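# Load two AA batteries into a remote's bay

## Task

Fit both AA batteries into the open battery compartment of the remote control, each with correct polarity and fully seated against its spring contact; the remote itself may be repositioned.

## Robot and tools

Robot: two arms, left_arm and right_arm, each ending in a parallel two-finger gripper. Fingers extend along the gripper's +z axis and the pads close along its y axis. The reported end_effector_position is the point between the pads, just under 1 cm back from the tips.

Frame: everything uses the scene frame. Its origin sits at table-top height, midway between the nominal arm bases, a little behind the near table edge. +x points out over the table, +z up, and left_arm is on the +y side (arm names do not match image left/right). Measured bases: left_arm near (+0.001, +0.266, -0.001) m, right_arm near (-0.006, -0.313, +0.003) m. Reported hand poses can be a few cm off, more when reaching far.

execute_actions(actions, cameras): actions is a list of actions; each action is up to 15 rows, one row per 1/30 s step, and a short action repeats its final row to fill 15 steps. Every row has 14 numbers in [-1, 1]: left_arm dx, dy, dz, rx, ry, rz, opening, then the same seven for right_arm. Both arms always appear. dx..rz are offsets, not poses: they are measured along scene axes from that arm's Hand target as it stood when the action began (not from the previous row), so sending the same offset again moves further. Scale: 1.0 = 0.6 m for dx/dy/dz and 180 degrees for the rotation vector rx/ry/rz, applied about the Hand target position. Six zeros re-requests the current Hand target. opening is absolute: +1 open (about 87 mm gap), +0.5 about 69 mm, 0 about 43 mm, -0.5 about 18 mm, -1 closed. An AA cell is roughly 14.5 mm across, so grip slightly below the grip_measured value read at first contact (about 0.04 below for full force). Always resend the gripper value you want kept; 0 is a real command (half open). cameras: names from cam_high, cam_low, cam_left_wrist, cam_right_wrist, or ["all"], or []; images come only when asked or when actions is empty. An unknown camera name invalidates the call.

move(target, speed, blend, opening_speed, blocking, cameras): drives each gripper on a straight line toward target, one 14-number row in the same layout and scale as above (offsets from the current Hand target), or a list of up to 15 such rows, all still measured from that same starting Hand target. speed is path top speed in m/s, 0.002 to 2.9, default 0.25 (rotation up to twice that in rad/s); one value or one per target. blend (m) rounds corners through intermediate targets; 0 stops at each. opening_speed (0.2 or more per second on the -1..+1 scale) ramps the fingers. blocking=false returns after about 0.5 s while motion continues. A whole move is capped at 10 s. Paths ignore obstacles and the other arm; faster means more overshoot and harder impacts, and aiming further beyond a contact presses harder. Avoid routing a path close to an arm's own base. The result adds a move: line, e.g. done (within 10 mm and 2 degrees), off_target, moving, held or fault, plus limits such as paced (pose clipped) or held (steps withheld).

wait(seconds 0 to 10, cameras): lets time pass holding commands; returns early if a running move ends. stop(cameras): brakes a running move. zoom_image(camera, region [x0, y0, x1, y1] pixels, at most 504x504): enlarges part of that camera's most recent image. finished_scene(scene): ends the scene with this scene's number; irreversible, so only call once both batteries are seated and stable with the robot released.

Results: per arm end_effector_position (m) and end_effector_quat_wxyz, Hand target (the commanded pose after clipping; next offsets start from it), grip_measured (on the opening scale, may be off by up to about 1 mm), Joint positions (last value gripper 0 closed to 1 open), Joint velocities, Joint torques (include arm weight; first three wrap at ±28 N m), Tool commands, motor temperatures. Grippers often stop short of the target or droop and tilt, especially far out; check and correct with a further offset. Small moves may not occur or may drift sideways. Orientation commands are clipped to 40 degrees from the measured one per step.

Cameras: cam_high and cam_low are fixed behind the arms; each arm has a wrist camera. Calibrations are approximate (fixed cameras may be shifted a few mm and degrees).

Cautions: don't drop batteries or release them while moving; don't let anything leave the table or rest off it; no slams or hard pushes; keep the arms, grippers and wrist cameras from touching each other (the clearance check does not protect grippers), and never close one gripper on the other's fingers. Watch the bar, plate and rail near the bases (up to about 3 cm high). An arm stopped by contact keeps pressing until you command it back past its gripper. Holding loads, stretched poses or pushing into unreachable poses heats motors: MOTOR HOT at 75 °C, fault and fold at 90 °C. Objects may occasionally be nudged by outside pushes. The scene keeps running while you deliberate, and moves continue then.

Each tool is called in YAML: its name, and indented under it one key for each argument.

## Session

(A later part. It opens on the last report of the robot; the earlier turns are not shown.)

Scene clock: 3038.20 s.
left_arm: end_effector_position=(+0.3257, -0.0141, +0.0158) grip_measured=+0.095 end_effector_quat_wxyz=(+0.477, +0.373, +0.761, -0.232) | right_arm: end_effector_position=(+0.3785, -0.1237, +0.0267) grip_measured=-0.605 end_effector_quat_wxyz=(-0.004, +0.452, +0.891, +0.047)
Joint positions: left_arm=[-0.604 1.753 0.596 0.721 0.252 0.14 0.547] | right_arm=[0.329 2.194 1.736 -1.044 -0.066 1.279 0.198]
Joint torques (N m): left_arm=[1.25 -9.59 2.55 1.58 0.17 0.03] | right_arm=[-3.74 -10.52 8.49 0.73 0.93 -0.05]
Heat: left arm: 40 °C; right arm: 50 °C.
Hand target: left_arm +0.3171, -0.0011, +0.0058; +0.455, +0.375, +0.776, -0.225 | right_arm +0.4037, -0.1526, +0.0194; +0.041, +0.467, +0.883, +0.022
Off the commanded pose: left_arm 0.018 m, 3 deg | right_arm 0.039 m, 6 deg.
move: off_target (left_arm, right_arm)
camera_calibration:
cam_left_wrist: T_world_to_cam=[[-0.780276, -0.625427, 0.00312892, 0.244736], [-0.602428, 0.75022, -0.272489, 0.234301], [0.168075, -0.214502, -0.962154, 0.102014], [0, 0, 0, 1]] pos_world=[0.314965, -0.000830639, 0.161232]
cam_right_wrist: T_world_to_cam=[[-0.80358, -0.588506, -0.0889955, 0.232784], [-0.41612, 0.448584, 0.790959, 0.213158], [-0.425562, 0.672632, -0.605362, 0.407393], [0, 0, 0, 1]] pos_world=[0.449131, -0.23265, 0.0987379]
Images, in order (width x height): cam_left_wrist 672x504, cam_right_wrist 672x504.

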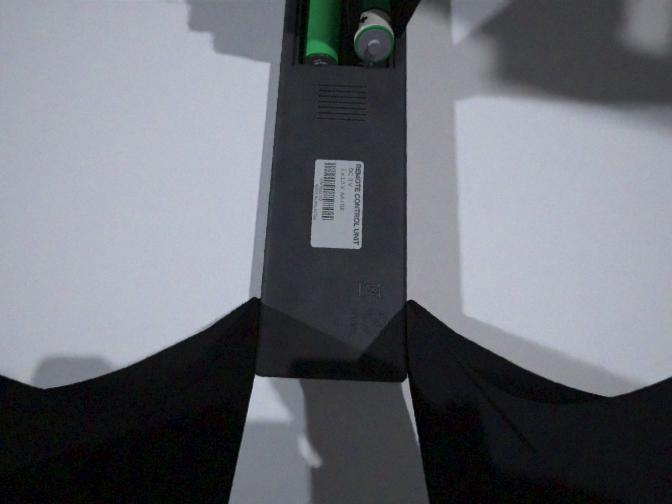

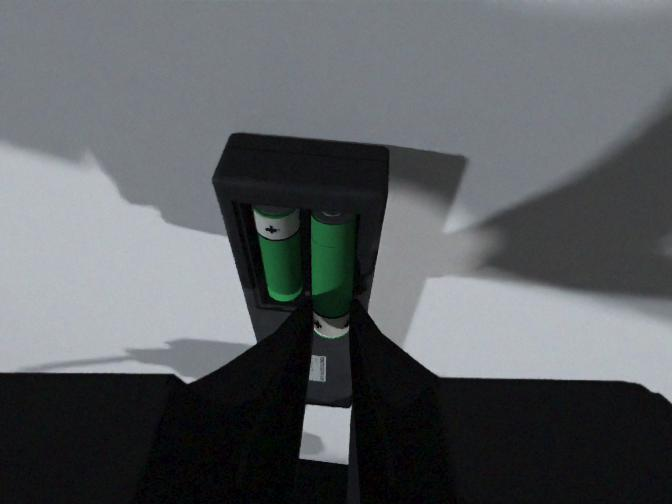

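move:
  target: [0, 0, 0, 0, 0, 0, -0.05, 0.0051, -0.0011, -0.012, -0.0412, -0.031, 0, -0.76]
  speed: 0.06
  cameras: ["cam_left_wrist", "cam_right_wrist"]

zoom_image:
  camera: "cam_left_wrist"
  region: [280, 0, 430, 90]

Scene clock: 3057.70 s.
left_arm: end_effector_position=(+0.3258, -0.0143, +0.0160) grip_measured=+0.095 end_effector_quat_wxyz=(+0.477, +0.373, +0.761, -0.232) | right_arm: end_effector_position=(+0.3787, -0.1232, +0.0226) grip_measured=-0.605 end_effector_quat_wxyz=(+0.031, +0.446, +0.894, +0.018)
Joint positions: left_arm=[-0.604 1.753 0.596 0.723 0.253 0.14 0.547] | right_arm=[0.367 2.192 1.733 -1.037 0.028 1.302 0.198]
Joint torques (N m): left_arm=[1.25 -9.62 2.51 1.56 0.16 0.03] | right_arm=[-1.92 -12.9 3.93 1.38 1.56 0.15]
Heat: left arm: 39 °C; right arm: 48 °C.
Hand target: left_arm +0.3171, -0.0011, +0.0059; +0.455, +0.375, +0.776, -0.225 | right_arm +0.4068, -0.1533, +0.0120; +0.114, +0.462, +0.879, -0.013
Off the commanded pose: left_arm 0.019 m, 3 deg | right_arm 0.042 m, 10 deg.
move: off_target (left_arm, right_arm)
camera_calibration:
cam_left_wrist: T_world_to_cam=[[-0.78072, -0.624873, 0.00316638, 0.244807], [-0.60169, 0.750367, -0.273711, 0.234393], [0.168659, -0.215597, -0.961807, 0.101942], [0, 0, 0, 1]] pos_world=[0.314965, -0.000928849, 0.16143]
cam_right_wrist: T_world_to_cam=[[-0.794792, -0.603078, -0.0678424, 0.227262], [-0.448608, 0.508542, 0.734939, 0.237149], [-0.408725, 0.614559, -0.674731, 0.392739], [0, 0, 0, 1]] pos_world=[0.447535, -0.224905, 0.106121]
Images, in order (width x height): cam_left_wrist 672x504, cam_right_wrist 672x504.

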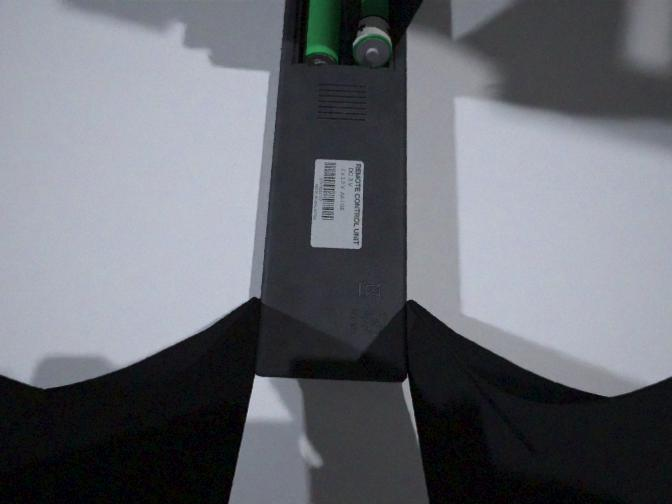

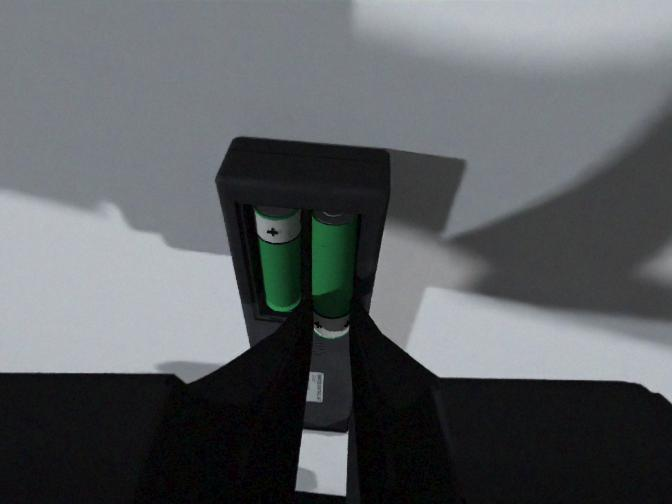

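Scaled by 3.360.

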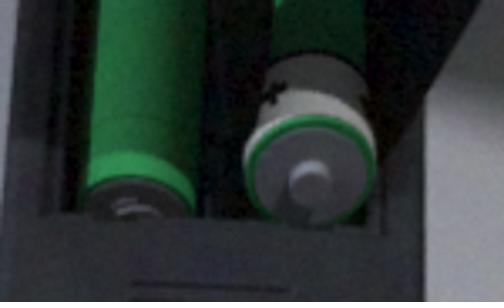

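move:
  target: [0, 0, 0, 0, 0, 0, -0.05, 0.0140, -0.0207, -0.006, -0.0324, -0.0215, 0, -0.78]
  speed: 0.06
  cameras: ["cam_left_wrist", "cam_right_wrist"]

zoom_image:
  camera: "cam_left_wrist"
  region: [280, 0, 430, 90]

Scene clock: 3093.43 s.
left_arm: end_effector_position=(+0.3258, -0.0143, +0.0160) grip_measured=+0.095 end_effector_quat_wxyz=(+0.477, +0.373, +0.761, -0.232) | right_arm: end_effector_position=(+0.3787, -0.1233, +0.0230) grip_measured=-0.605 end_effector_quat_wxyz=(+0.063, +0.439, +0.896, +0.003)
Joint positions: left_arm=[-0.604 1.753 0.596 0.723 0.253 0.14 0.547] | right_arm=[0.396 2.172 1.709 -1.015 0.098 1.311 0.198]
Joint torques (N m): left_arm=[1.29 -9.63 2.55 1.56 0.17 0.02] | right_arm=[-3.08 -11.88 3.77 1.55 2 0.07]
Heat: left arm: 39 °C; right arm: 51 °C.
Hand target: left_arm +0.3171, -0.0011, +0.0059; +0.455, +0.375, +0.776, -0.225 | right_arm +0.4151, -0.1658, +0.0085; +0.167, +0.456, +0.873, -0.042
Off the commanded pose: left_arm 0.019 m, 3 deg | right_arm 0.058 m, 13 deg.
move: off_target (left_arm, right_arm)
camera_calibration:
cam_left_wrist: T_world_to_cam=[[-0.78072, -0.624873, 0.00316638, 0.244807], [-0.60169, 0.750367, -0.273711, 0.234393], [0.168659, -0.215597, -0.961807, 0.101942], [0, 0, 0, 1]] pos_world=[0.314965, -0.000928849, 0.16143]
cam_right_wrist: T_world_to_cam=[[-0.783488, -0.617606, -0.0686242, 0.221166], [-0.487379, 0.542235, 0.684429, 0.256982], [-0.385497, 0.569688, -0.725842, 0.379984], [0, 0, 0, 1]] pos_world=[0.445011, -0.219224, 0.115099]
Images, in order (width x height): cam_left_wrist 672x504, cam_right_wrist 672x504.

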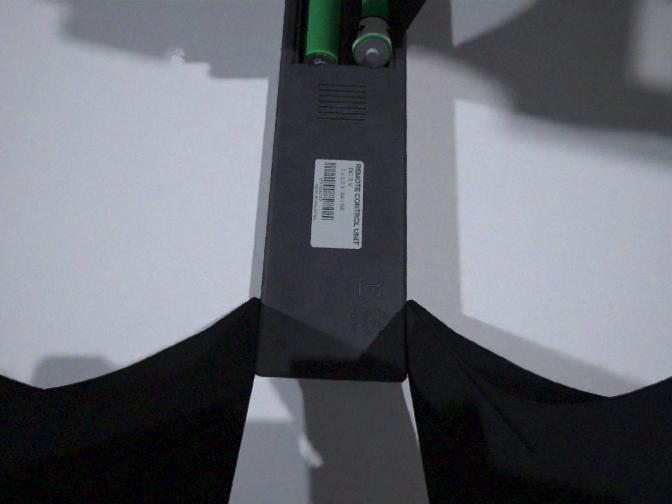

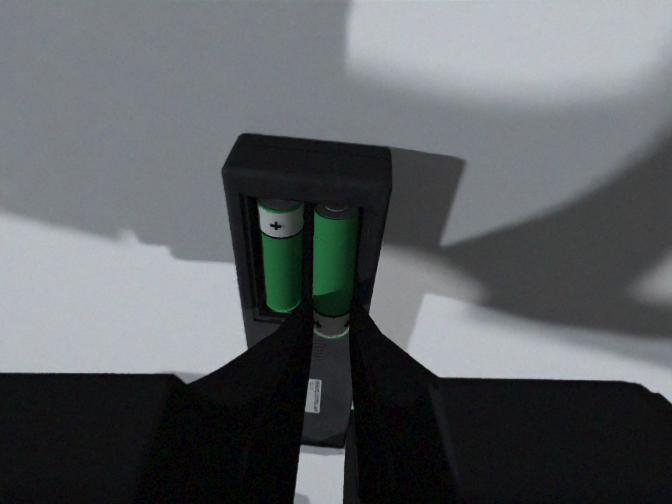

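Scaled by 3.360.

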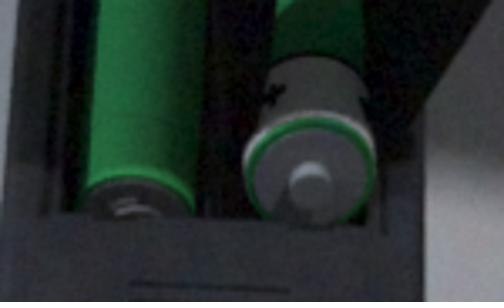

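move:
  target: [0, 0, 0, 0, 0, 0, -0.05, 0.003, -0.0045, -0.02, 0, 0, 0, -0.80]
  speed: 0.05
  cameras: ["cam_left_wrist", "cam_right_wrist"]

zoom_image:
  camera: "cam_left_wrist"
  region: [340, 20, 405, 75]

Scene clock: 3112.30 s.
left_arm: end_effector_position=(+0.3258, -0.0143, +0.0160) grip_measured=+0.095 end_effector_quat_wxyz=(+0.477, +0.373, +0.761, -0.232) | right_arm: end_effector_position=(+0.3786, -0.1233, +0.0227) grip_measured=-0.605 end_effector_quat_wxyz=(+0.067, +0.439, +0.896, +0.007)
Joint positions: left_arm=[-0.604 1.753 0.596 0.723 0.253 0.14 0.547] | right_arm=[0.396 2.161 1.69 -0.995 0.098 1.312 0.198]
Joint torques (N m): left_arm=[1.26 -9.62 2.54 1.57 0.17 0.02] | right_arm=[-3.75 -9.52 3.12 1.76 2 0.02]
Motor temperatures (°C): left_arm=[23 39 27 30 19 20 21] | right_arm=[23 48 31 23 25 21 24]
Heat: left arm: 39 °C; right arm: 48 °C.
Hand target: left_arm +0.3171, -0.0011, +0.0059; +0.455, +0.375, +0.776, -0.225 | right_arm +0.4169, -0.1685, -0.0036; +0.167, +0.456, +0.873, -0.042
Off the commanded pose: left_arm 0.019 m, 3 deg | right_arm 0.065 m, 13 deg.
move: off_target (left_arm, right_arm)
camera_calibration:
cam_left_wrist: T_world_to_cam=[[-0.78072, -0.624873, 0.00316638, 0.244807], [-0.60169, 0.750367, -0.273711, 0.234393], [0.168659, -0.215597, -0.961807, 0.101942], [0, 0, 0, 1]] pos_world=[0.314965, -0.000928849, 0.16143]
cam_right_wrist: T_world_to_cam=[[-0.783253, -0.616614, -0.0793848, 0.221363], [-0.493876, 0.539558, 0.681883, 0.259369], [-0.377626, 0.573293, -0.727141, 0.3771], [0, 0, 0, 1]] pos_world=[0.443882, -0.219638, 0.114918]
Images, in order (width x height): cam_left_wrist 672x504, cam_right_wrist 672x504.

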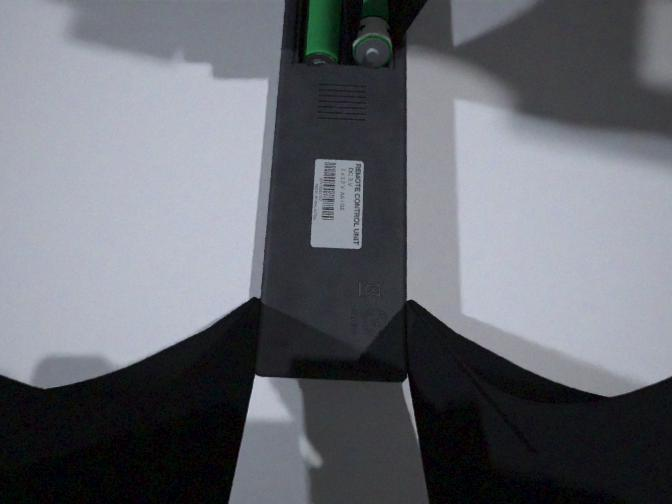

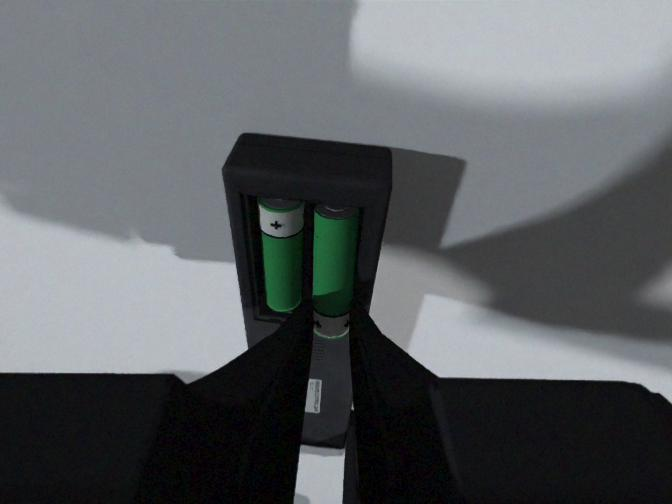

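Scaled by 7.754.

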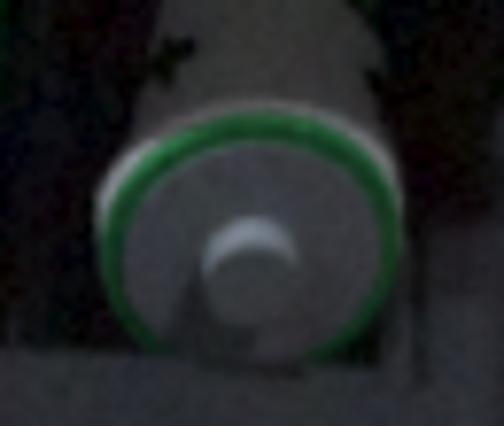

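move:
  target: [0, 0, 0, 0, 0, 0, -0.05, 0, 0, -0.03, 0, 0, 0, -0.80]
  speed: 0.05
  cameras: ["cam_left_wrist", "cam_right_wrist"]

zoom_image:
  camera: "cam_left_wrist"
  region: [340, 20, 405, 75]

Scene clock: 3182.90 s.
left_arm: end_effector_position=(+0.3257, -0.0142, +0.0159) grip_measured=+0.095 end_effector_quat_wxyz=(+0.477, +0.373, +0.761, -0.232) | right_arm: end_effector_position=(+0.3787, -0.1232, +0.0222) grip_measured=-0.605 end_effector_quat_wxyz=(+0.073, +0.440, +0.895, +0.015)
Joint positions: left_arm=[-0.604 1.753 0.596 0.722 0.253 0.14 0.547] | right_arm=[0.396 2.142 1.655 -0.959 0.097 1.312 0.198]
Joint torques (N m): left_arm=[1.25 -9.62 2.55 1.57 0.16 0.03] | right_arm=[-3.73 -6.15 2.25 2.03 2 -0.01]
Motor temperatures (°C): left_arm=[23 39 27 30 19 20 21] | right_arm=[23 43 29 24 29 21 24]
Heat: left arm: 39 °C; right arm: 43 °C.
Hand target: left_arm +0.3171, -0.0011, +0.0059; +0.455, +0.375, +0.776, -0.225 | right_arm +0.4170, -0.1685, -0.0215; +0.167, +0.456, +0.873, -0.042
Off the commanded pose: left_arm 0.019 m, 3 deg | right_arm 0.074 m, 13 deg.
move: off_target (left_arm, right_arm)
camera_calibration:
cam_left_wrist: T_world_to_cam=[[-0.780734, -0.624855, 0.00332107, 0.244788], [-0.601839, 0.750525, -0.27295, 0.234292], [0.168062, -0.2151, -0.962022, 0.10207], [0, 0, 0, 1]] pos_world=[0.314966, -0.000929637, 0.161331]
cam_right_wrist: T_world_to_cam=[[-0.781573, -0.615803, -0.0996494, 0.221311], [-0.506851, 0.533755, 0.67691, 0.263899], [-0.363655, 0.579563, -0.729289, 0.37233], [0, 0, 0, 1]] pos_world=[0.442128, -0.220362, 0.114953]
Images, in order (width x height): cam_left_wrist 672x504, cam_right_wrist 672x504.

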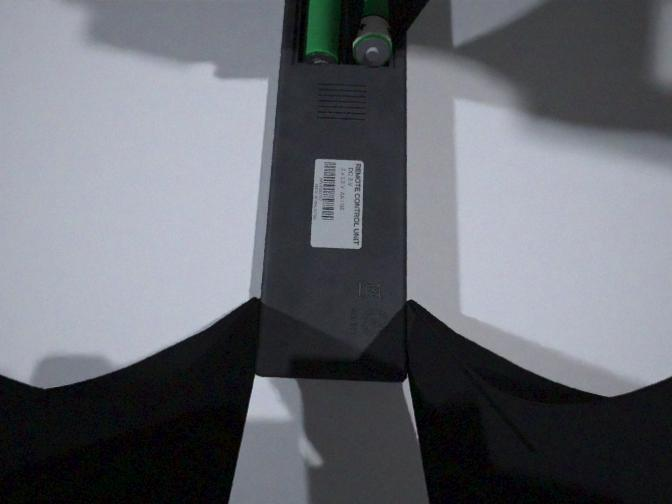

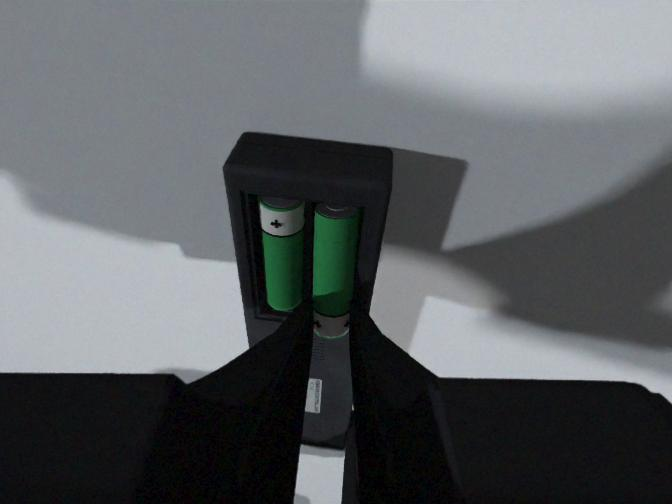

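Scaled by 7.754.

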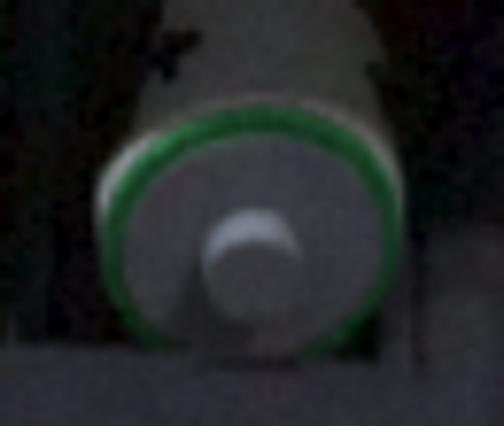

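move:
  target: [0, 0, 0, 0, 0, 0, -0.05, 0.0138, 0.0094, 0.03, 0.0072, -0.0106, 0, -0.80]
  speed: 0.06
  cameras: ["cam_left_wrist", "cam_right_wrist"]

zoom_image:
  camera: "cam_left_wrist"
  region: [340, 20, 405, 75]

Scene clock: 3194.53 s.
left_arm: end_effector_position=(+0.3257, -0.0142, +0.0159) grip_measured=+0.095 end_effector_quat_wxyz=(+0.477, +0.373, +0.761, -0.232) | right_arm: end_effector_position=(+0.3788, -0.1231, +0.0226) grip_measured=-0.605 end_effector_quat_wxyz=(+0.074, +0.440, +0.895, +0.016)
Joint positions: left_arm=[-0.604 1.753 0.596 0.722 0.253 0.14 0.547] | right_arm=[0.396 2.141 1.655 -0.959 0.097 1.312 0.198]
Joint torques (N m): left_arm=[1.28 -9.66 2.52 1.57 0.17 0.02] | right_arm=[-3.64 -8.13 4.98 1.95 1.94 0.05]
Heat: left arm: 39 °C; right arm: 42 °C.
Hand target: left_arm +0.3171, -0.0011, +0.0059; +0.455, +0.375, +0.776, -0.225 | right_arm +0.4253, -0.1629, -0.0035; +0.176, +0.459, +0.871, -0.025
Off the commanded pose: left_arm 0.019 m, 3 deg | right_arm 0.066 m, 13 deg.
move: off_target (left_arm, right_arm)
camera_calibration:
cam_left_wrist: T_world_to_cam=[[-0.780734, -0.624855, 0.00332107, 0.244788], [-0.601839, 0.750525, -0.27295, 0.234292], [0.168062, -0.2151, -0.962022, 0.10207], [0, 0, 0, 1]] pos_world=[0.314966, -0.000929637, 0.161331]
cam_right_wrist: T_world_to_cam=[[-0.781414, -0.615804, -0.100888, 0.221487], [-0.507542, 0.533144, 0.676874, 0.263921], [-0.363034, 0.580124, -0.729152, 0.37242], [0, 0, 0, 1]] pos_world=[0.442225, -0.220365, 0.115255]
Images, in order (width x height): cam_left_wrist 672x504, cam_right_wrist 672x504.

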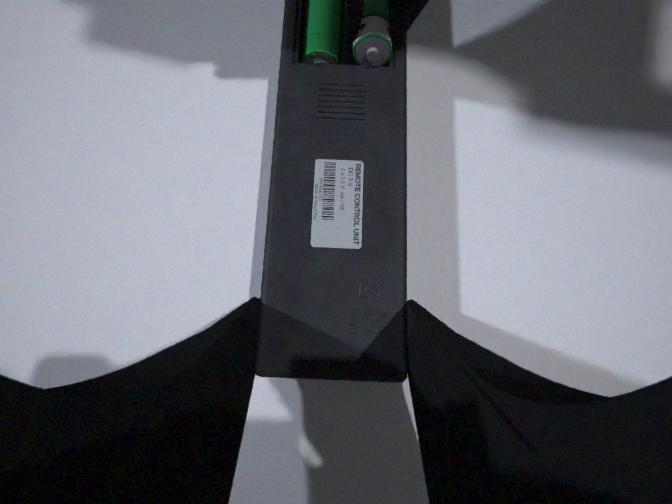

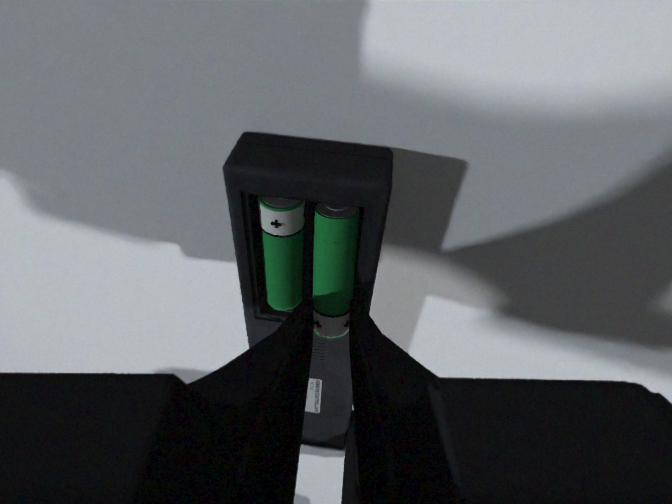

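Scaled by 7.754.

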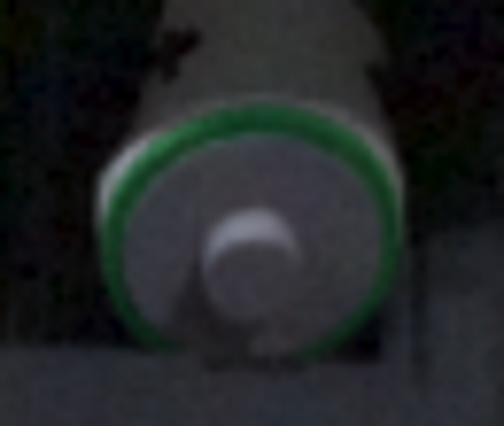

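move:
  target: [0, 0, 0, 0, 0, 0, -0.05, 0.0166, 0.0112, 0.015, 0.0087, -0.0127, 0, -0.80]
  speed: 0.06
  cameras: ["cam_left_wrist"]

zoom_image:
  camera: "cam_left_wrist"
  region: [340, 20, 405, 75]

Scene clock: 3204.23 s.
left_arm: end_effector_position=(+0.3257, -0.0142, +0.0159) grip_measured=+0.095 end_effector_quat_wxyz=(+0.477, +0.373, +0.761, -0.232) | right_arm: end_effector_position=(+0.3794, -0.1228, +0.0231) grip_measured=-0.605 end_effector_quat_wxyz=(+0.074, +0.440, +0.895, +0.017)
Joint positions: left_arm=[-0.604 1.753 0.596 0.722 0.253 0.14 0.547] | right_arm=[0.396 2.14 1.656 -0.957 0.097 1.312 0.198]
Joint torques (N m): left_arm=[1.25 -9.63 2.51 1.58 0.17 0.02] | right_arm=[-3.54 -9.1 6.3 2.15 1.86 0.11]
Heat: left arm: 39 °C; right arm: 42 °C.
Hand target: left_arm +0.3171, -0.0011, +0.0059; +0.455, +0.375, +0.776, -0.225 | right_arm +0.4352, -0.1562, +0.0054; +0.187, +0.461, +0.867, -0.004
Off the commanded pose: left_arm 0.019 m, 3 deg | right_arm 0.067 m, 14 deg.
move: off_target (left_arm, right_arm)
camera_calibration:
cam_left_wrist: T_world_to_cam=[[-0.780734, -0.624855, 0.00332107, 0.244788], [-0.601839, 0.750525, -0.27295, 0.234292], [0.168062, -0.2151, -0.962022, 0.10207], [0, 0, 0, 1]] pos_world=[0.314966, -0.000929637, 0.161331]
Images, in order (width x height): cam_left_wrist 672x504.

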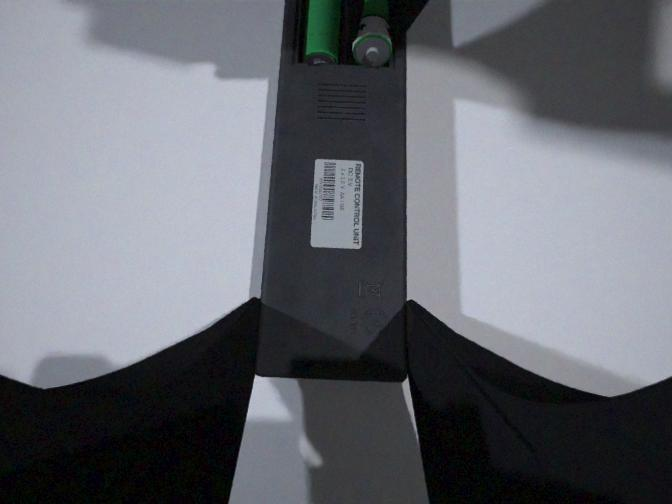

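Scaled by 7.754.

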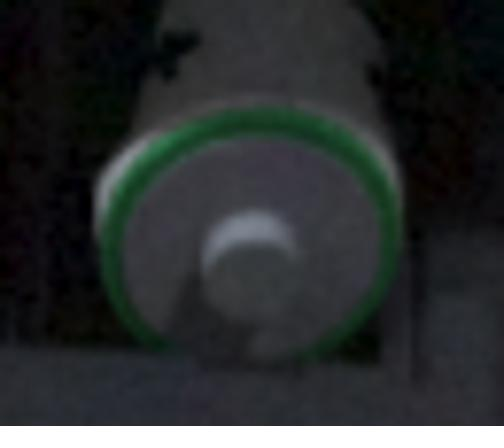

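move:
  target: [0, 0, 0, 0, 0, 0, -0.05, 0.0249, 0.0168, 0.0, 0.013, -0.0191, 0, -0.80]
  speed: 0.06
  cameras: ["cam_left_wrist"]

zoom_image:
  camera: "cam_left_wrist"
  region: [340, 20, 405, 75]

Scene clock: 3212.57 s.
left_arm: end_effector_position=(+0.3337, -0.0096, +0.0191) grip_measured=+0.094 end_effector_quat_wxyz=(+0.489, +0.363, +0.762, -0.221) | right_arm: end_effector_position=(+0.3988, -0.1135, +0.0222) grip_measured=-0.604 end_effector_quat_wxyz=(+0.100, +0.441, +0.890, +0.048)
Joint positions: left_arm=[-0.594 1.753 0.596 0.741 0.227 0.14 0.547] | right_arm=[0.397 2.148 1.654 -0.867 0.095 1.316 0.198]
Joint torques (N m): left_arm=[0.38 -9.65 2.5 1.4 0.48 0.01] | right_arm=[-3.43 -9.39 5.72 2.27 1.73 0.11]
Heat: left arm: 39 °C; right arm: 42 °C.
Hand target: left_arm +0.3171, -0.0012, +0.0059; +0.455, +0.375, +0.776, -0.225 | right_arm +0.4501, -0.1461, +0.0056; +0.203, +0.465, +0.861, +0.028
Off the commanded pose: left_arm 0.023 m, 4 deg | right_arm 0.063 m, 13 deg.
move: off_target (left_arm, right_arm)
camera_calibration:
cam_left_wrist: T_world_to_cam=[[-0.759843, -0.64998, -0.0128313, 0.247036], [-0.619875, 0.730317, -0.28704, 0.242588], [0.195941, -0.210151, -0.957833, 0.0954434], [0, 0, 0, 1]] pos_world=[0.319381, 0.00345965, 0.164221]
Images, in order (width x height): cam_left_wrist 672x504.

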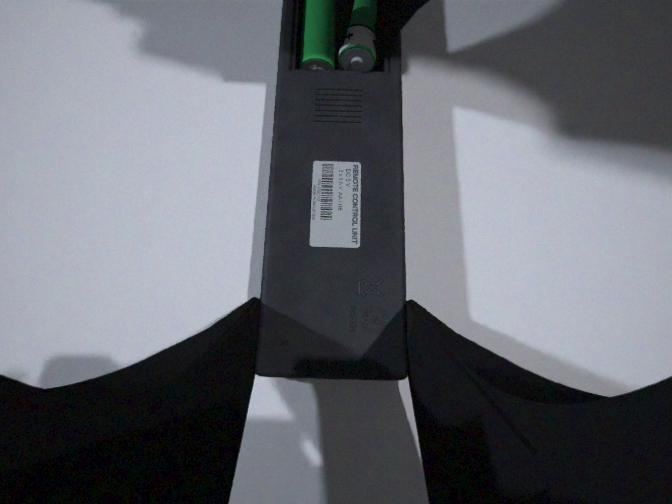

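Scaled by 7.754.

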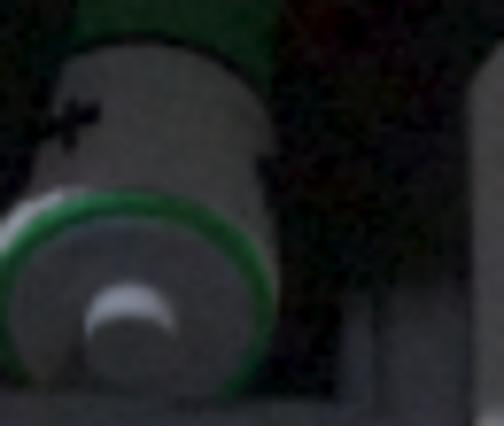

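zoom_image:
  camera: "cam_left_wrist"
  region: [270, 0, 420, 90]

execute_actions:
  actions: []
  cameras: ["cam_right_wrist"]

zoom_image:
  camera: "cam_right_wrist"
  region: [200, 120, 450, 370]

Scaled by 3.360.

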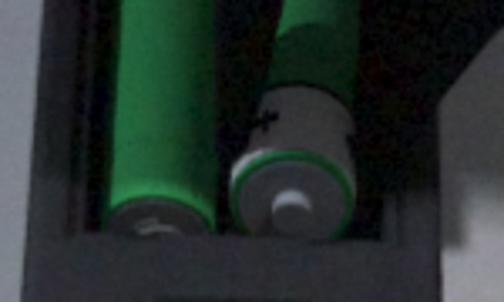

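Scene clock: 3220.30 s.
left_arm: end_effector_position=(+0.3337, -0.0096, +0.0191) grip_measured=+0.094 end_effector_quat_wxyz=(+0.489, +0.363, +0.762, -0.221) | right_arm: end_effector_position=(+0.3988, -0.1135, +0.0222) grip_measured=-0.604 end_effector_quat_wxyz=(+0.100, +0.441, +0.890, +0.048)
Joint positions: left_arm=[-0.594 1.753 0.596 0.741 0.227 0.14 0.547] | right_arm=[0.397 2.148 1.654 -0.867 0.095 1.316 0.198]
Joint velocities: within noise
Joint torques (N m): left_arm=[0.39 -9.66 2.48 1.4 0.47 0.02] | right_arm=[-3.43 -9.4 5.76 2.27 1.73 0.11]
Motor temperatures (°C): left_arm=[23 39 27 29 20 20 21] | right_arm=[23 42 30 27 29 21 24]
Heat: left arm: 39 °C; right arm: 42 °C.
Hand target: left_arm +0.3171, -0.0012, +0.0059; +0.455, +0.375, +0.776, -0.225 | right_arm +0.4501, -0.1461, +0.0056; +0.203, +0.465, +0.861, +0.028
Tool commands: left_gripper/opening=-0.05 right_gripper/opening=-0.8
Off the commanded pose: left_arm 0.023 m, 4 deg | right_arm 0.063 m, 13 deg.
camera_calibration:
cam_right_wrist: T_world_to_cam=[[-0.772745, -0.607975, -0.182295, 0.242297], [-0.556585, 0.511022, 0.655034, 0.28673], [-0.305087, 0.607637, -0.73328, 0.353929], [0, 0, 0, 1]] pos_world=[0.454803, -0.214275, 0.115881]
Images, in order (width x height): cam_right_wrist 672x504.

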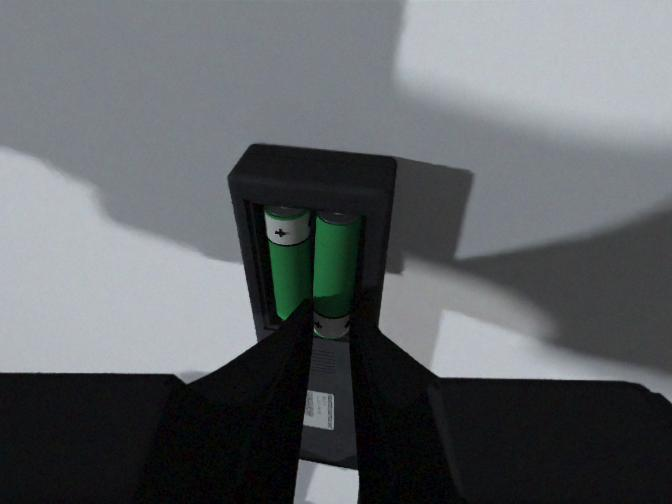

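Scaled by 2.016.

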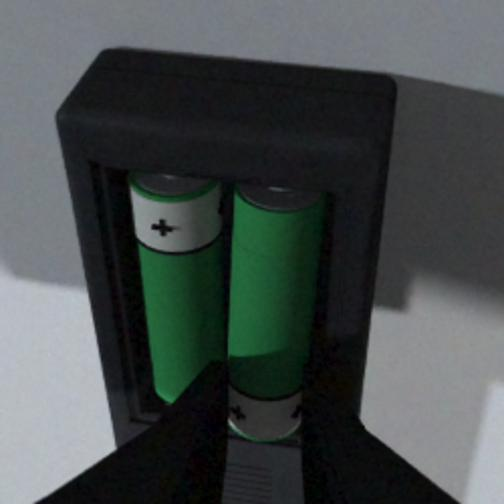

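move:
  target: [0, 0, 0, 0, 0, 0, -0.05, -0.0138, -0.0094, -0.02, -0.0072, 0.0106, 0, -0.78]
  speed: 0.06
  cameras: ["cam_left_wrist"]

zoom_image:
  camera: "cam_left_wrist"
  region: [280, 0, 430, 90]

Scene clock: 3237.90 s.
left_arm: end_effector_position=(+0.3338, -0.0095, +0.0191) grip_measured=+0.094 end_effector_quat_wxyz=(+0.489, +0.363, +0.762, -0.221) | right_arm: end_effector_position=(+0.3985, -0.1136, +0.0213) grip_measured=-0.604 end_effector_quat_wxyz=(+0.100, +0.442, +0.890, +0.048)
Joint positions: left_arm=[-0.594 1.753 0.596 0.741 0.226 0.14 0.547] | right_arm=[0.397 2.148 1.65 -0.863 0.095 1.317 0.198]
Joint torques (N m): left_arm=[0.38 -9.63 2.44 1.4 0.48 0.02] | right_arm=[-3.54 -8.14 4.23 2.16 1.8 0.04]
Heat: left arm: 39 °C; right arm: 43 °C.
Hand target: left_arm +0.3171, -0.0012, +0.0059; +0.455, +0.375, +0.776, -0.225 | right_arm +0.4419, -0.1517, -0.0064; +0.194, +0.463, +0.865, +0.011
Off the commanded pose: left_arm 0.023 m, 4 deg | right_arm 0.064 m, 12 deg.
move: off_target (left_arm, right_arm)
camera_calibration:
cam_left_wrist: T_world_to_cam=[[-0.759655, -0.650195, -0.0130431, 0.24701], [-0.620041, 0.730183, -0.287021, 0.242638], [0.196144, -0.20995, -0.957835, 0.0953786], [0, 0, 0, 1]] pos_world=[0.319381, 0.0034593, 0.164221]
Images, in order (width x height): cam_left_wrist 672x504.

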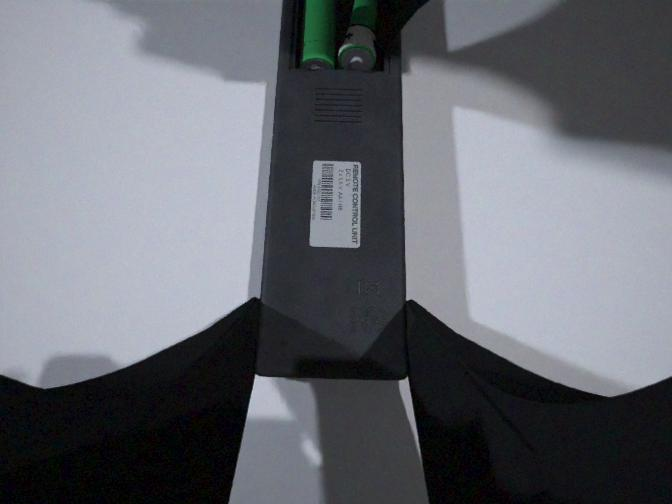

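Scaled by 3.360.

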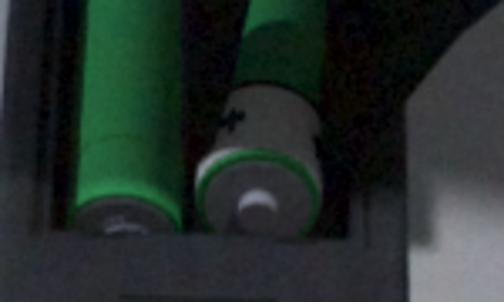

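move:
  target: [0, 0, 0, 0, 0, 0, -0.05, -0.0166, -0.0112, 0, -0.0248, 0.0368, 0, -0.78]
  speed: 0.06
  cameras: ["cam_left_wrist"]

zoom_image:
  camera: "cam_left_wrist"
  region: [280, 0, 430, 90]

Scene clock: 3250.07 s.
left_arm: end_effector_position=(+0.3336, -0.0097, +0.0191) grip_measured=+0.094 end_effector_quat_wxyz=(+0.489, +0.361, +0.763, -0.222) | right_arm: end_effector_position=(+0.3984, -0.1134, +0.0207) grip_measured=-0.604 end_effector_quat_wxyz=(+0.083, +0.439, +0.894, +0.020)
Joint positions: left_arm=[-0.594 1.753 0.596 0.741 0.226 0.136 0.547] | right_arm=[0.402 2.211 1.76 -0.976 0.107 1.317 0.198]
Joint torques (N m): left_arm=[0.36 -9.66 2.45 1.4 0.48 0.06] | right_arm=[-3.4 -7.58 6.71 1.22 1.95 -0.01]
Heat: left arm: 39 °C; right arm: 43 °C.
Hand target: left_arm +0.3171, -0.0012, +0.0059; +0.455, +0.375, +0.776, -0.225 | right_arm +0.4319, -0.1584, -0.0065; +0.162, +0.455, +0.874, -0.050
Off the commanded pose: left_arm 0.023 m, 4 deg | right_arm 0.062 m, 12 deg.
move: off_target (left_arm, right_arm)
camera_calibration:
cam_left_wrist: T_world_to_cam=[[-0.758527, -0.651577, -0.00920799, 0.246386], [-0.622197, 0.728379, -0.286939, 0.243359], [0.19367, -0.211922, -0.957905, 0.096169], [0, 0, 0, 1]] pos_world=[0.319682, 0.00366223, 0.164219]
Images, in order (width x height): cam_left_wrist 672x504.

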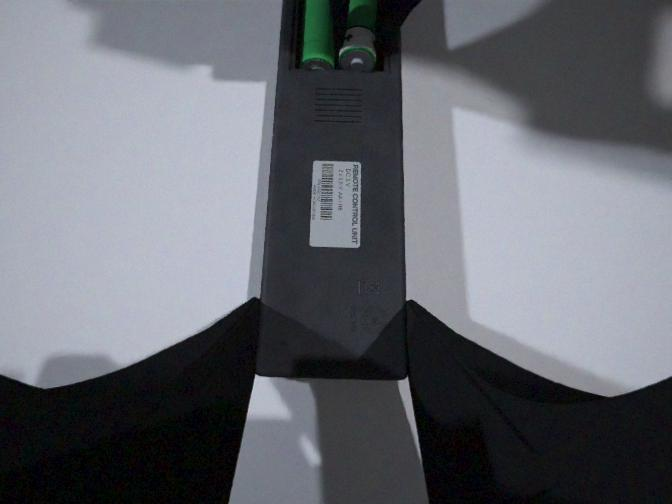

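Scaled by 3.360.

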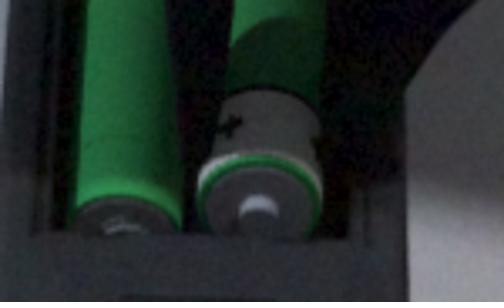

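move:
  target: [0, 0, 0, 0, 0, 0, -0.05, -0.0194, -0.0131, 0, -0.0186, 0.0276, 0, -0.78]
  speed: 0.06
  cameras: ["cam_left_wrist"]

zoom_image:
  camera: "cam_left_wrist"
  region: [280, 0, 430, 90]

Scene clock: 3259.17 s.
left_arm: end_effector_position=(+0.3336, -0.0097, +0.0191) grip_measured=+0.094 end_effector_quat_wxyz=(+0.489, +0.361, +0.763, -0.222) | right_arm: end_effector_position=(+0.3957, -0.1158, +0.0203) grip_measured=-0.604 end_effector_quat_wxyz=(+0.069, +0.436, +0.897, -0.011)
Joint positions: left_arm=[-0.594 1.753 0.596 0.741 0.226 0.136 0.547] | right_arm=[0.407 2.265 1.854 -1.08 0.126 1.317 0.198]
Joint torques (N m): left_arm=[0.39 -9.66 2.47 1.41 0.48 0.05] | right_arm=[-3.55 -8.16 6.31 0.72 2 -0.03]
Heat: left arm: 39 °C; right arm: 42 °C.
Hand target: left_arm +0.3171, -0.0012, +0.0059; +0.455, +0.375, +0.776, -0.225 | right_arm +0.4202, -0.1662, -0.0066; +0.137, +0.447, +0.879, -0.095
Off the commanded pose: left_arm 0.023 m, 4 deg | right_arm 0.062 m, 13 deg.
move: off_target (left_arm, right_arm)
camera_calibration:
cam_left_wrist: T_world_to_cam=[[-0.758527, -0.651577, -0.00920799, 0.246386], [-0.622197, 0.728379, -0.286939, 0.243359], [0.19367, -0.211922, -0.957905, 0.096169], [0, 0, 0, 1]] pos_world=[0.319682, 0.00366223, 0.164219]
Images, in order (width x height): cam_left_wrist 672x504.

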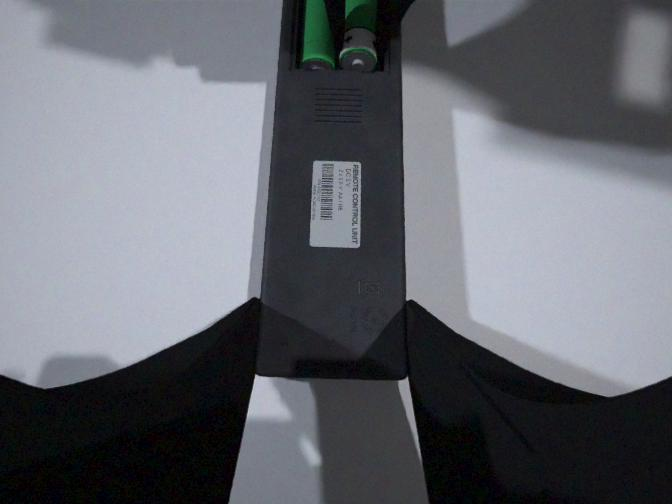

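Scaled by 3.360.

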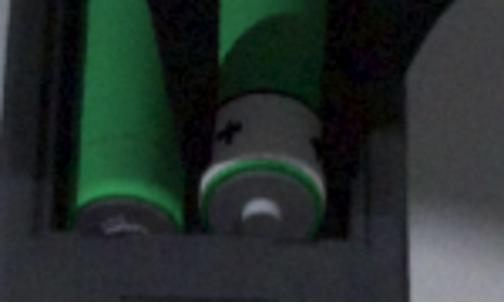

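move:
  target: [0, 0, 0, 0, 0, 0, -0.05, -0.0135, -0.0098, -0.01, -0.006, 0.0088, 0, -0.78]
  speed: 0.06
  cameras: ["cam_left_wrist"]

zoom_image:
  camera: "cam_left_wrist"
  region: [280, 0, 430, 90]

Scene clock: 3272.20 s.
left_arm: end_effector_position=(+0.3333, -0.0100, +0.0192) grip_measured=+0.094 end_effector_quat_wxyz=(+0.488, +0.362, +0.762, -0.223) | right_arm: end_effector_position=(+0.3949, -0.1165, +0.0203) grip_measured=-0.604 end_effector_quat_wxyz=(+0.069, +0.436, +0.897, -0.013)
Joint positions: left_arm=[-0.594 1.753 0.596 0.741 0.229 0.136 0.547] | right_arm=[0.407 2.265 1.854 -1.084 0.127 1.317 0.198]
Joint torques (N m): left_arm=[0.36 -9.65 2.48 1.4 0.44 0.06] | right_arm=[-3.66 -7.94 4.71 0.61 2.04 -0.06]
Heat: left arm: 39 °C; right arm: 41 °C.
Hand target: left_arm +0.3171, -0.0012, +0.0059; +0.455, +0.375, +0.776, -0.225 | right_arm +0.4121, -0.1721, -0.0126; +0.129, +0.445, +0.880, -0.109
Off the commanded pose: left_arm 0.023 m, 4 deg | right_arm 0.067 m, 13 deg.
move: off_target (left_arm, right_arm)
camera_calibration:
cam_left_wrist: T_world_to_cam=[[-0.760092, -0.649765, -0.00807522, 0.246483], [-0.620632, 0.729583, -0.28727, 0.242887], [0.192549, -0.21334, -0.957816, 0.0966292], [0, 0, 0, 1]] pos_world=[0.319487, 0.00356474, 0.164317]
Images, in order (width x height): cam_left_wrist 672x504.

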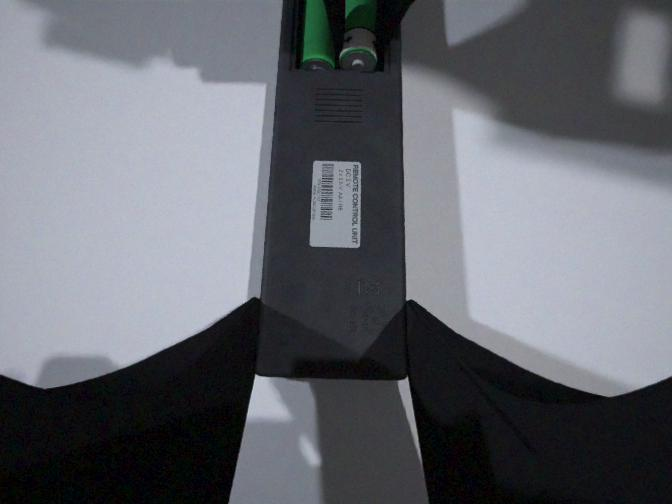

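Scaled by 3.360.

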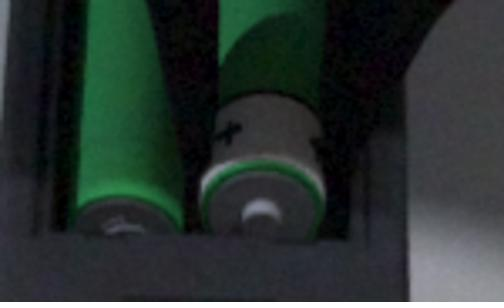

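execute_actions:
  actions: []
  cameras: ["cam_right_wrist", "cam_left_wrist"]

zoom_image:
  camera: "cam_right_wrist"
  region: [250, 180, 420, 350]

zoom_image:
  camera: "cam_left_wrist"
  region: [320, 20, 390, 80]

Scene clock: 3279.60 s.
left_arm: end_effector_position=(+0.3333, -0.0100, +0.0192) grip_measured=+0.094 end_effector_quat_wxyz=(+0.488, +0.362, +0.762, -0.223) | right_arm: end_effector_position=(+0.3949, -0.1165, +0.0203) grip_measured=-0.604 end_effector_quat_wxyz=(+0.069, +0.436, +0.897, -0.013)
Joint positions: left_arm=[-0.594 1.753 0.596 0.741 0.229 0.136 0.547] | right_arm=[0.407 2.265 1.854 -1.084 0.127 1.317 0.198]
Joint velocities: within noise
Joint torques (N m): left_arm=[0.36 -9.63 2.5 1.4 0.45 0.06] | right_arm=[-3.69 -7.92 4.68 0.6 2.04 -0.07]
Motor temperatures (°C): left_arm=[23 39 27 28 20 20 21] | right_arm=[24 41 31 25 31 21 24]
Heat: left arm: 39 °C; right arm: 41 °C.
Hand target: left_arm +0.3171, -0.0012, +0.0059; +0.455, +0.375, +0.776, -0.225 | right_arm +0.4121, -0.1720, -0.0126; +0.129, +0.445, +0.880, -0.109
Tool commands: left_gripper/opening=-0.05 right_gripper/opening=-0.78
Off the commanded pose: left_arm 0.023 m, 4 deg | right_arm 0.067 m, 13 deg.
camera_calibration:
cam_left_wrist: T_world_to_cam=[[-0.760092, -0.649765, -0.00807522, 0.246483], [-0.620632, 0.729583, -0.28727, 0.242887], [0.192549, -0.21334, -0.957816, 0.0966292], [0, 0, 0, 1]] pos_world=[0.319487, 0.00356474, 0.164317]
cam_right_wrist: T_world_to_cam=[[-0.78175, -0.621961, -0.045063, 0.236213], [-0.486456, 0.563026, 0.668104, 0.265387], [-0.390163, 0.544212, -0.742702, 0.379488], [0, 0, 0, 1]] pos_world=[0.461821, -0.209026, 0.115185]
Images, in order (width x height): cam_left_wrist 672x504, cam_right_wrist 672x504.

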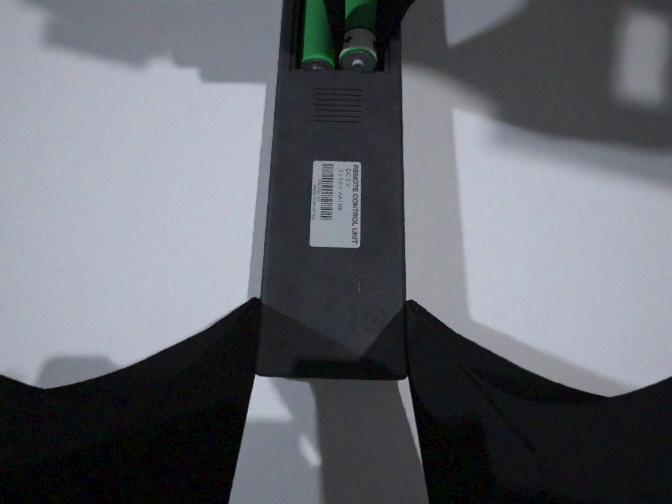

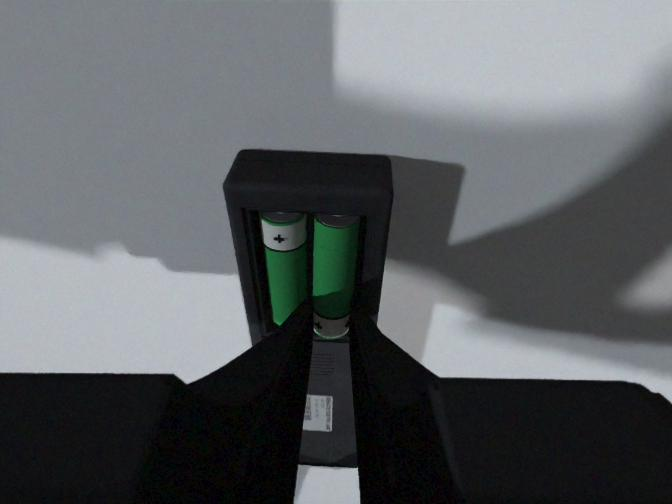

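Scaled by 2.965.

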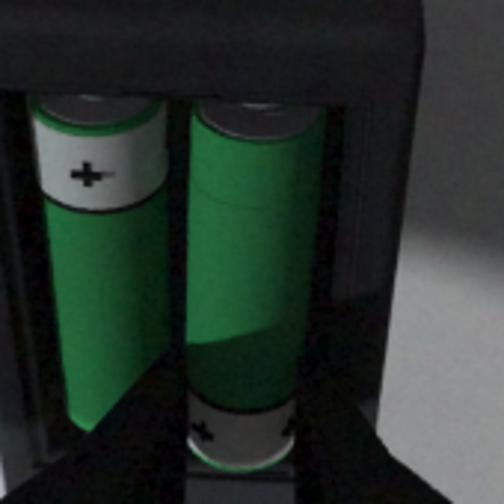

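Scaled by 7.200.

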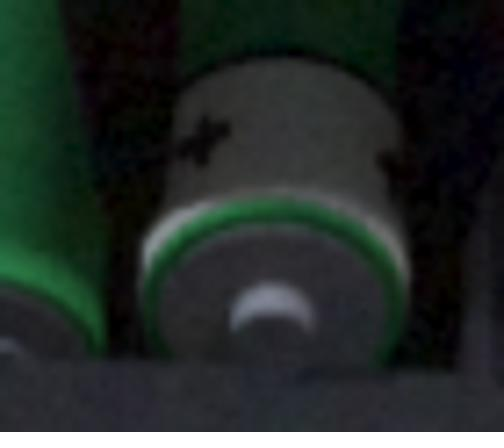

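move:
  target: [0, 0, 0, 0, 0, 0, -0.05, 0, 0, -0.025, -0.0324, -0.0215, 0, -0.84]
  speed: 0.06
  cameras: ["cam_left_wrist"]

zoom_image:
  camera: "cam_left_wrist"
  region: [320, 20, 390, 80]

Scene clock: 3292.97 s.
left_arm: end_effector_position=(+0.3320, -0.0098, +0.0177) grip_measured=+0.093 end_effector_quat_wxyz=(+0.485, +0.363, +0.764, -0.223) | right_arm: end_effector_position=(+0.3929, -0.1158, +0.0190) grip_measured=-0.604 end_effector_quat_wxyz=(+0.117, +0.430, +0.894, -0.046)
Joint positions: left_arm=[-0.594 1.753 0.596 0.733 0.232 0.136 0.547] | right_arm=[0.458 2.251 1.828 -1.07 0.248 1.355 0.198]
Joint torques (N m): left_arm=[0.39 -9.63 2.47 1.48 0.41 0.06] | right_arm=[-3.82 -6.13 1.31 1.13 2.11 0.09]
Heat: left arm: 39 °C; right arm: 41 °C.
Hand target: left_arm +0.3171, -0.0012, +0.0059; +0.455, +0.375, +0.776, -0.225 | right_arm +0.4122, -0.1721, -0.0275; +0.181, +0.441, +0.868, -0.139
Off the commanded pose: left_arm 0.021 m, 4 deg | right_arm 0.075 m, 13 deg.
move: off_target (left_arm, right_arm)
camera_calibration:
cam_left_wrist: T_world_to_cam=[[-0.762165, -0.647365, -0.00478778, 0.246176], [-0.620343, 0.732427, -0.28058, 0.24134], [0.185144, -0.210878, -0.959819, 0.0979677], [0, 0, 0, 1]] pos_world=[0.319203, 0.00326117, 0.162925]
Images, in order (width x height): cam_left_wrist 672x504.

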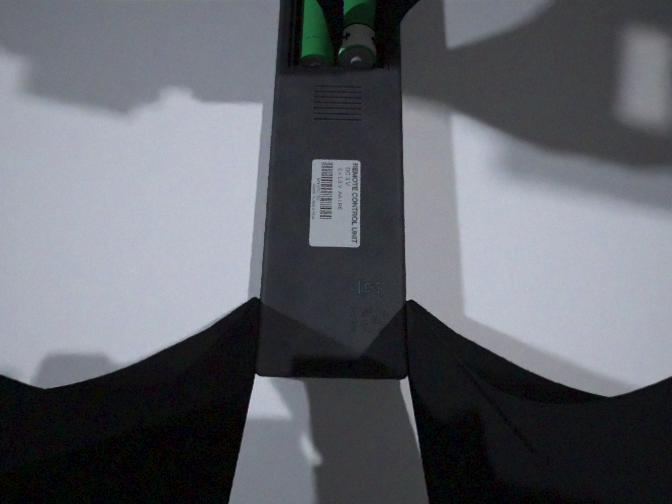

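Scaled by 7.200.

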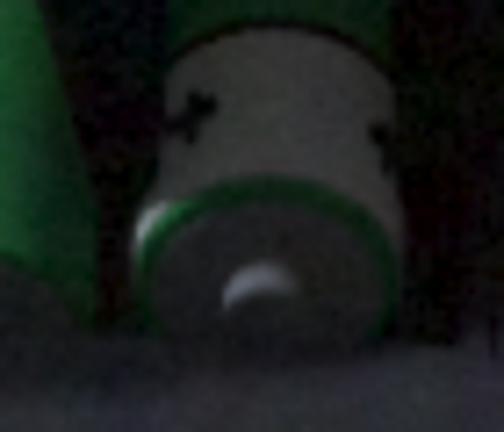

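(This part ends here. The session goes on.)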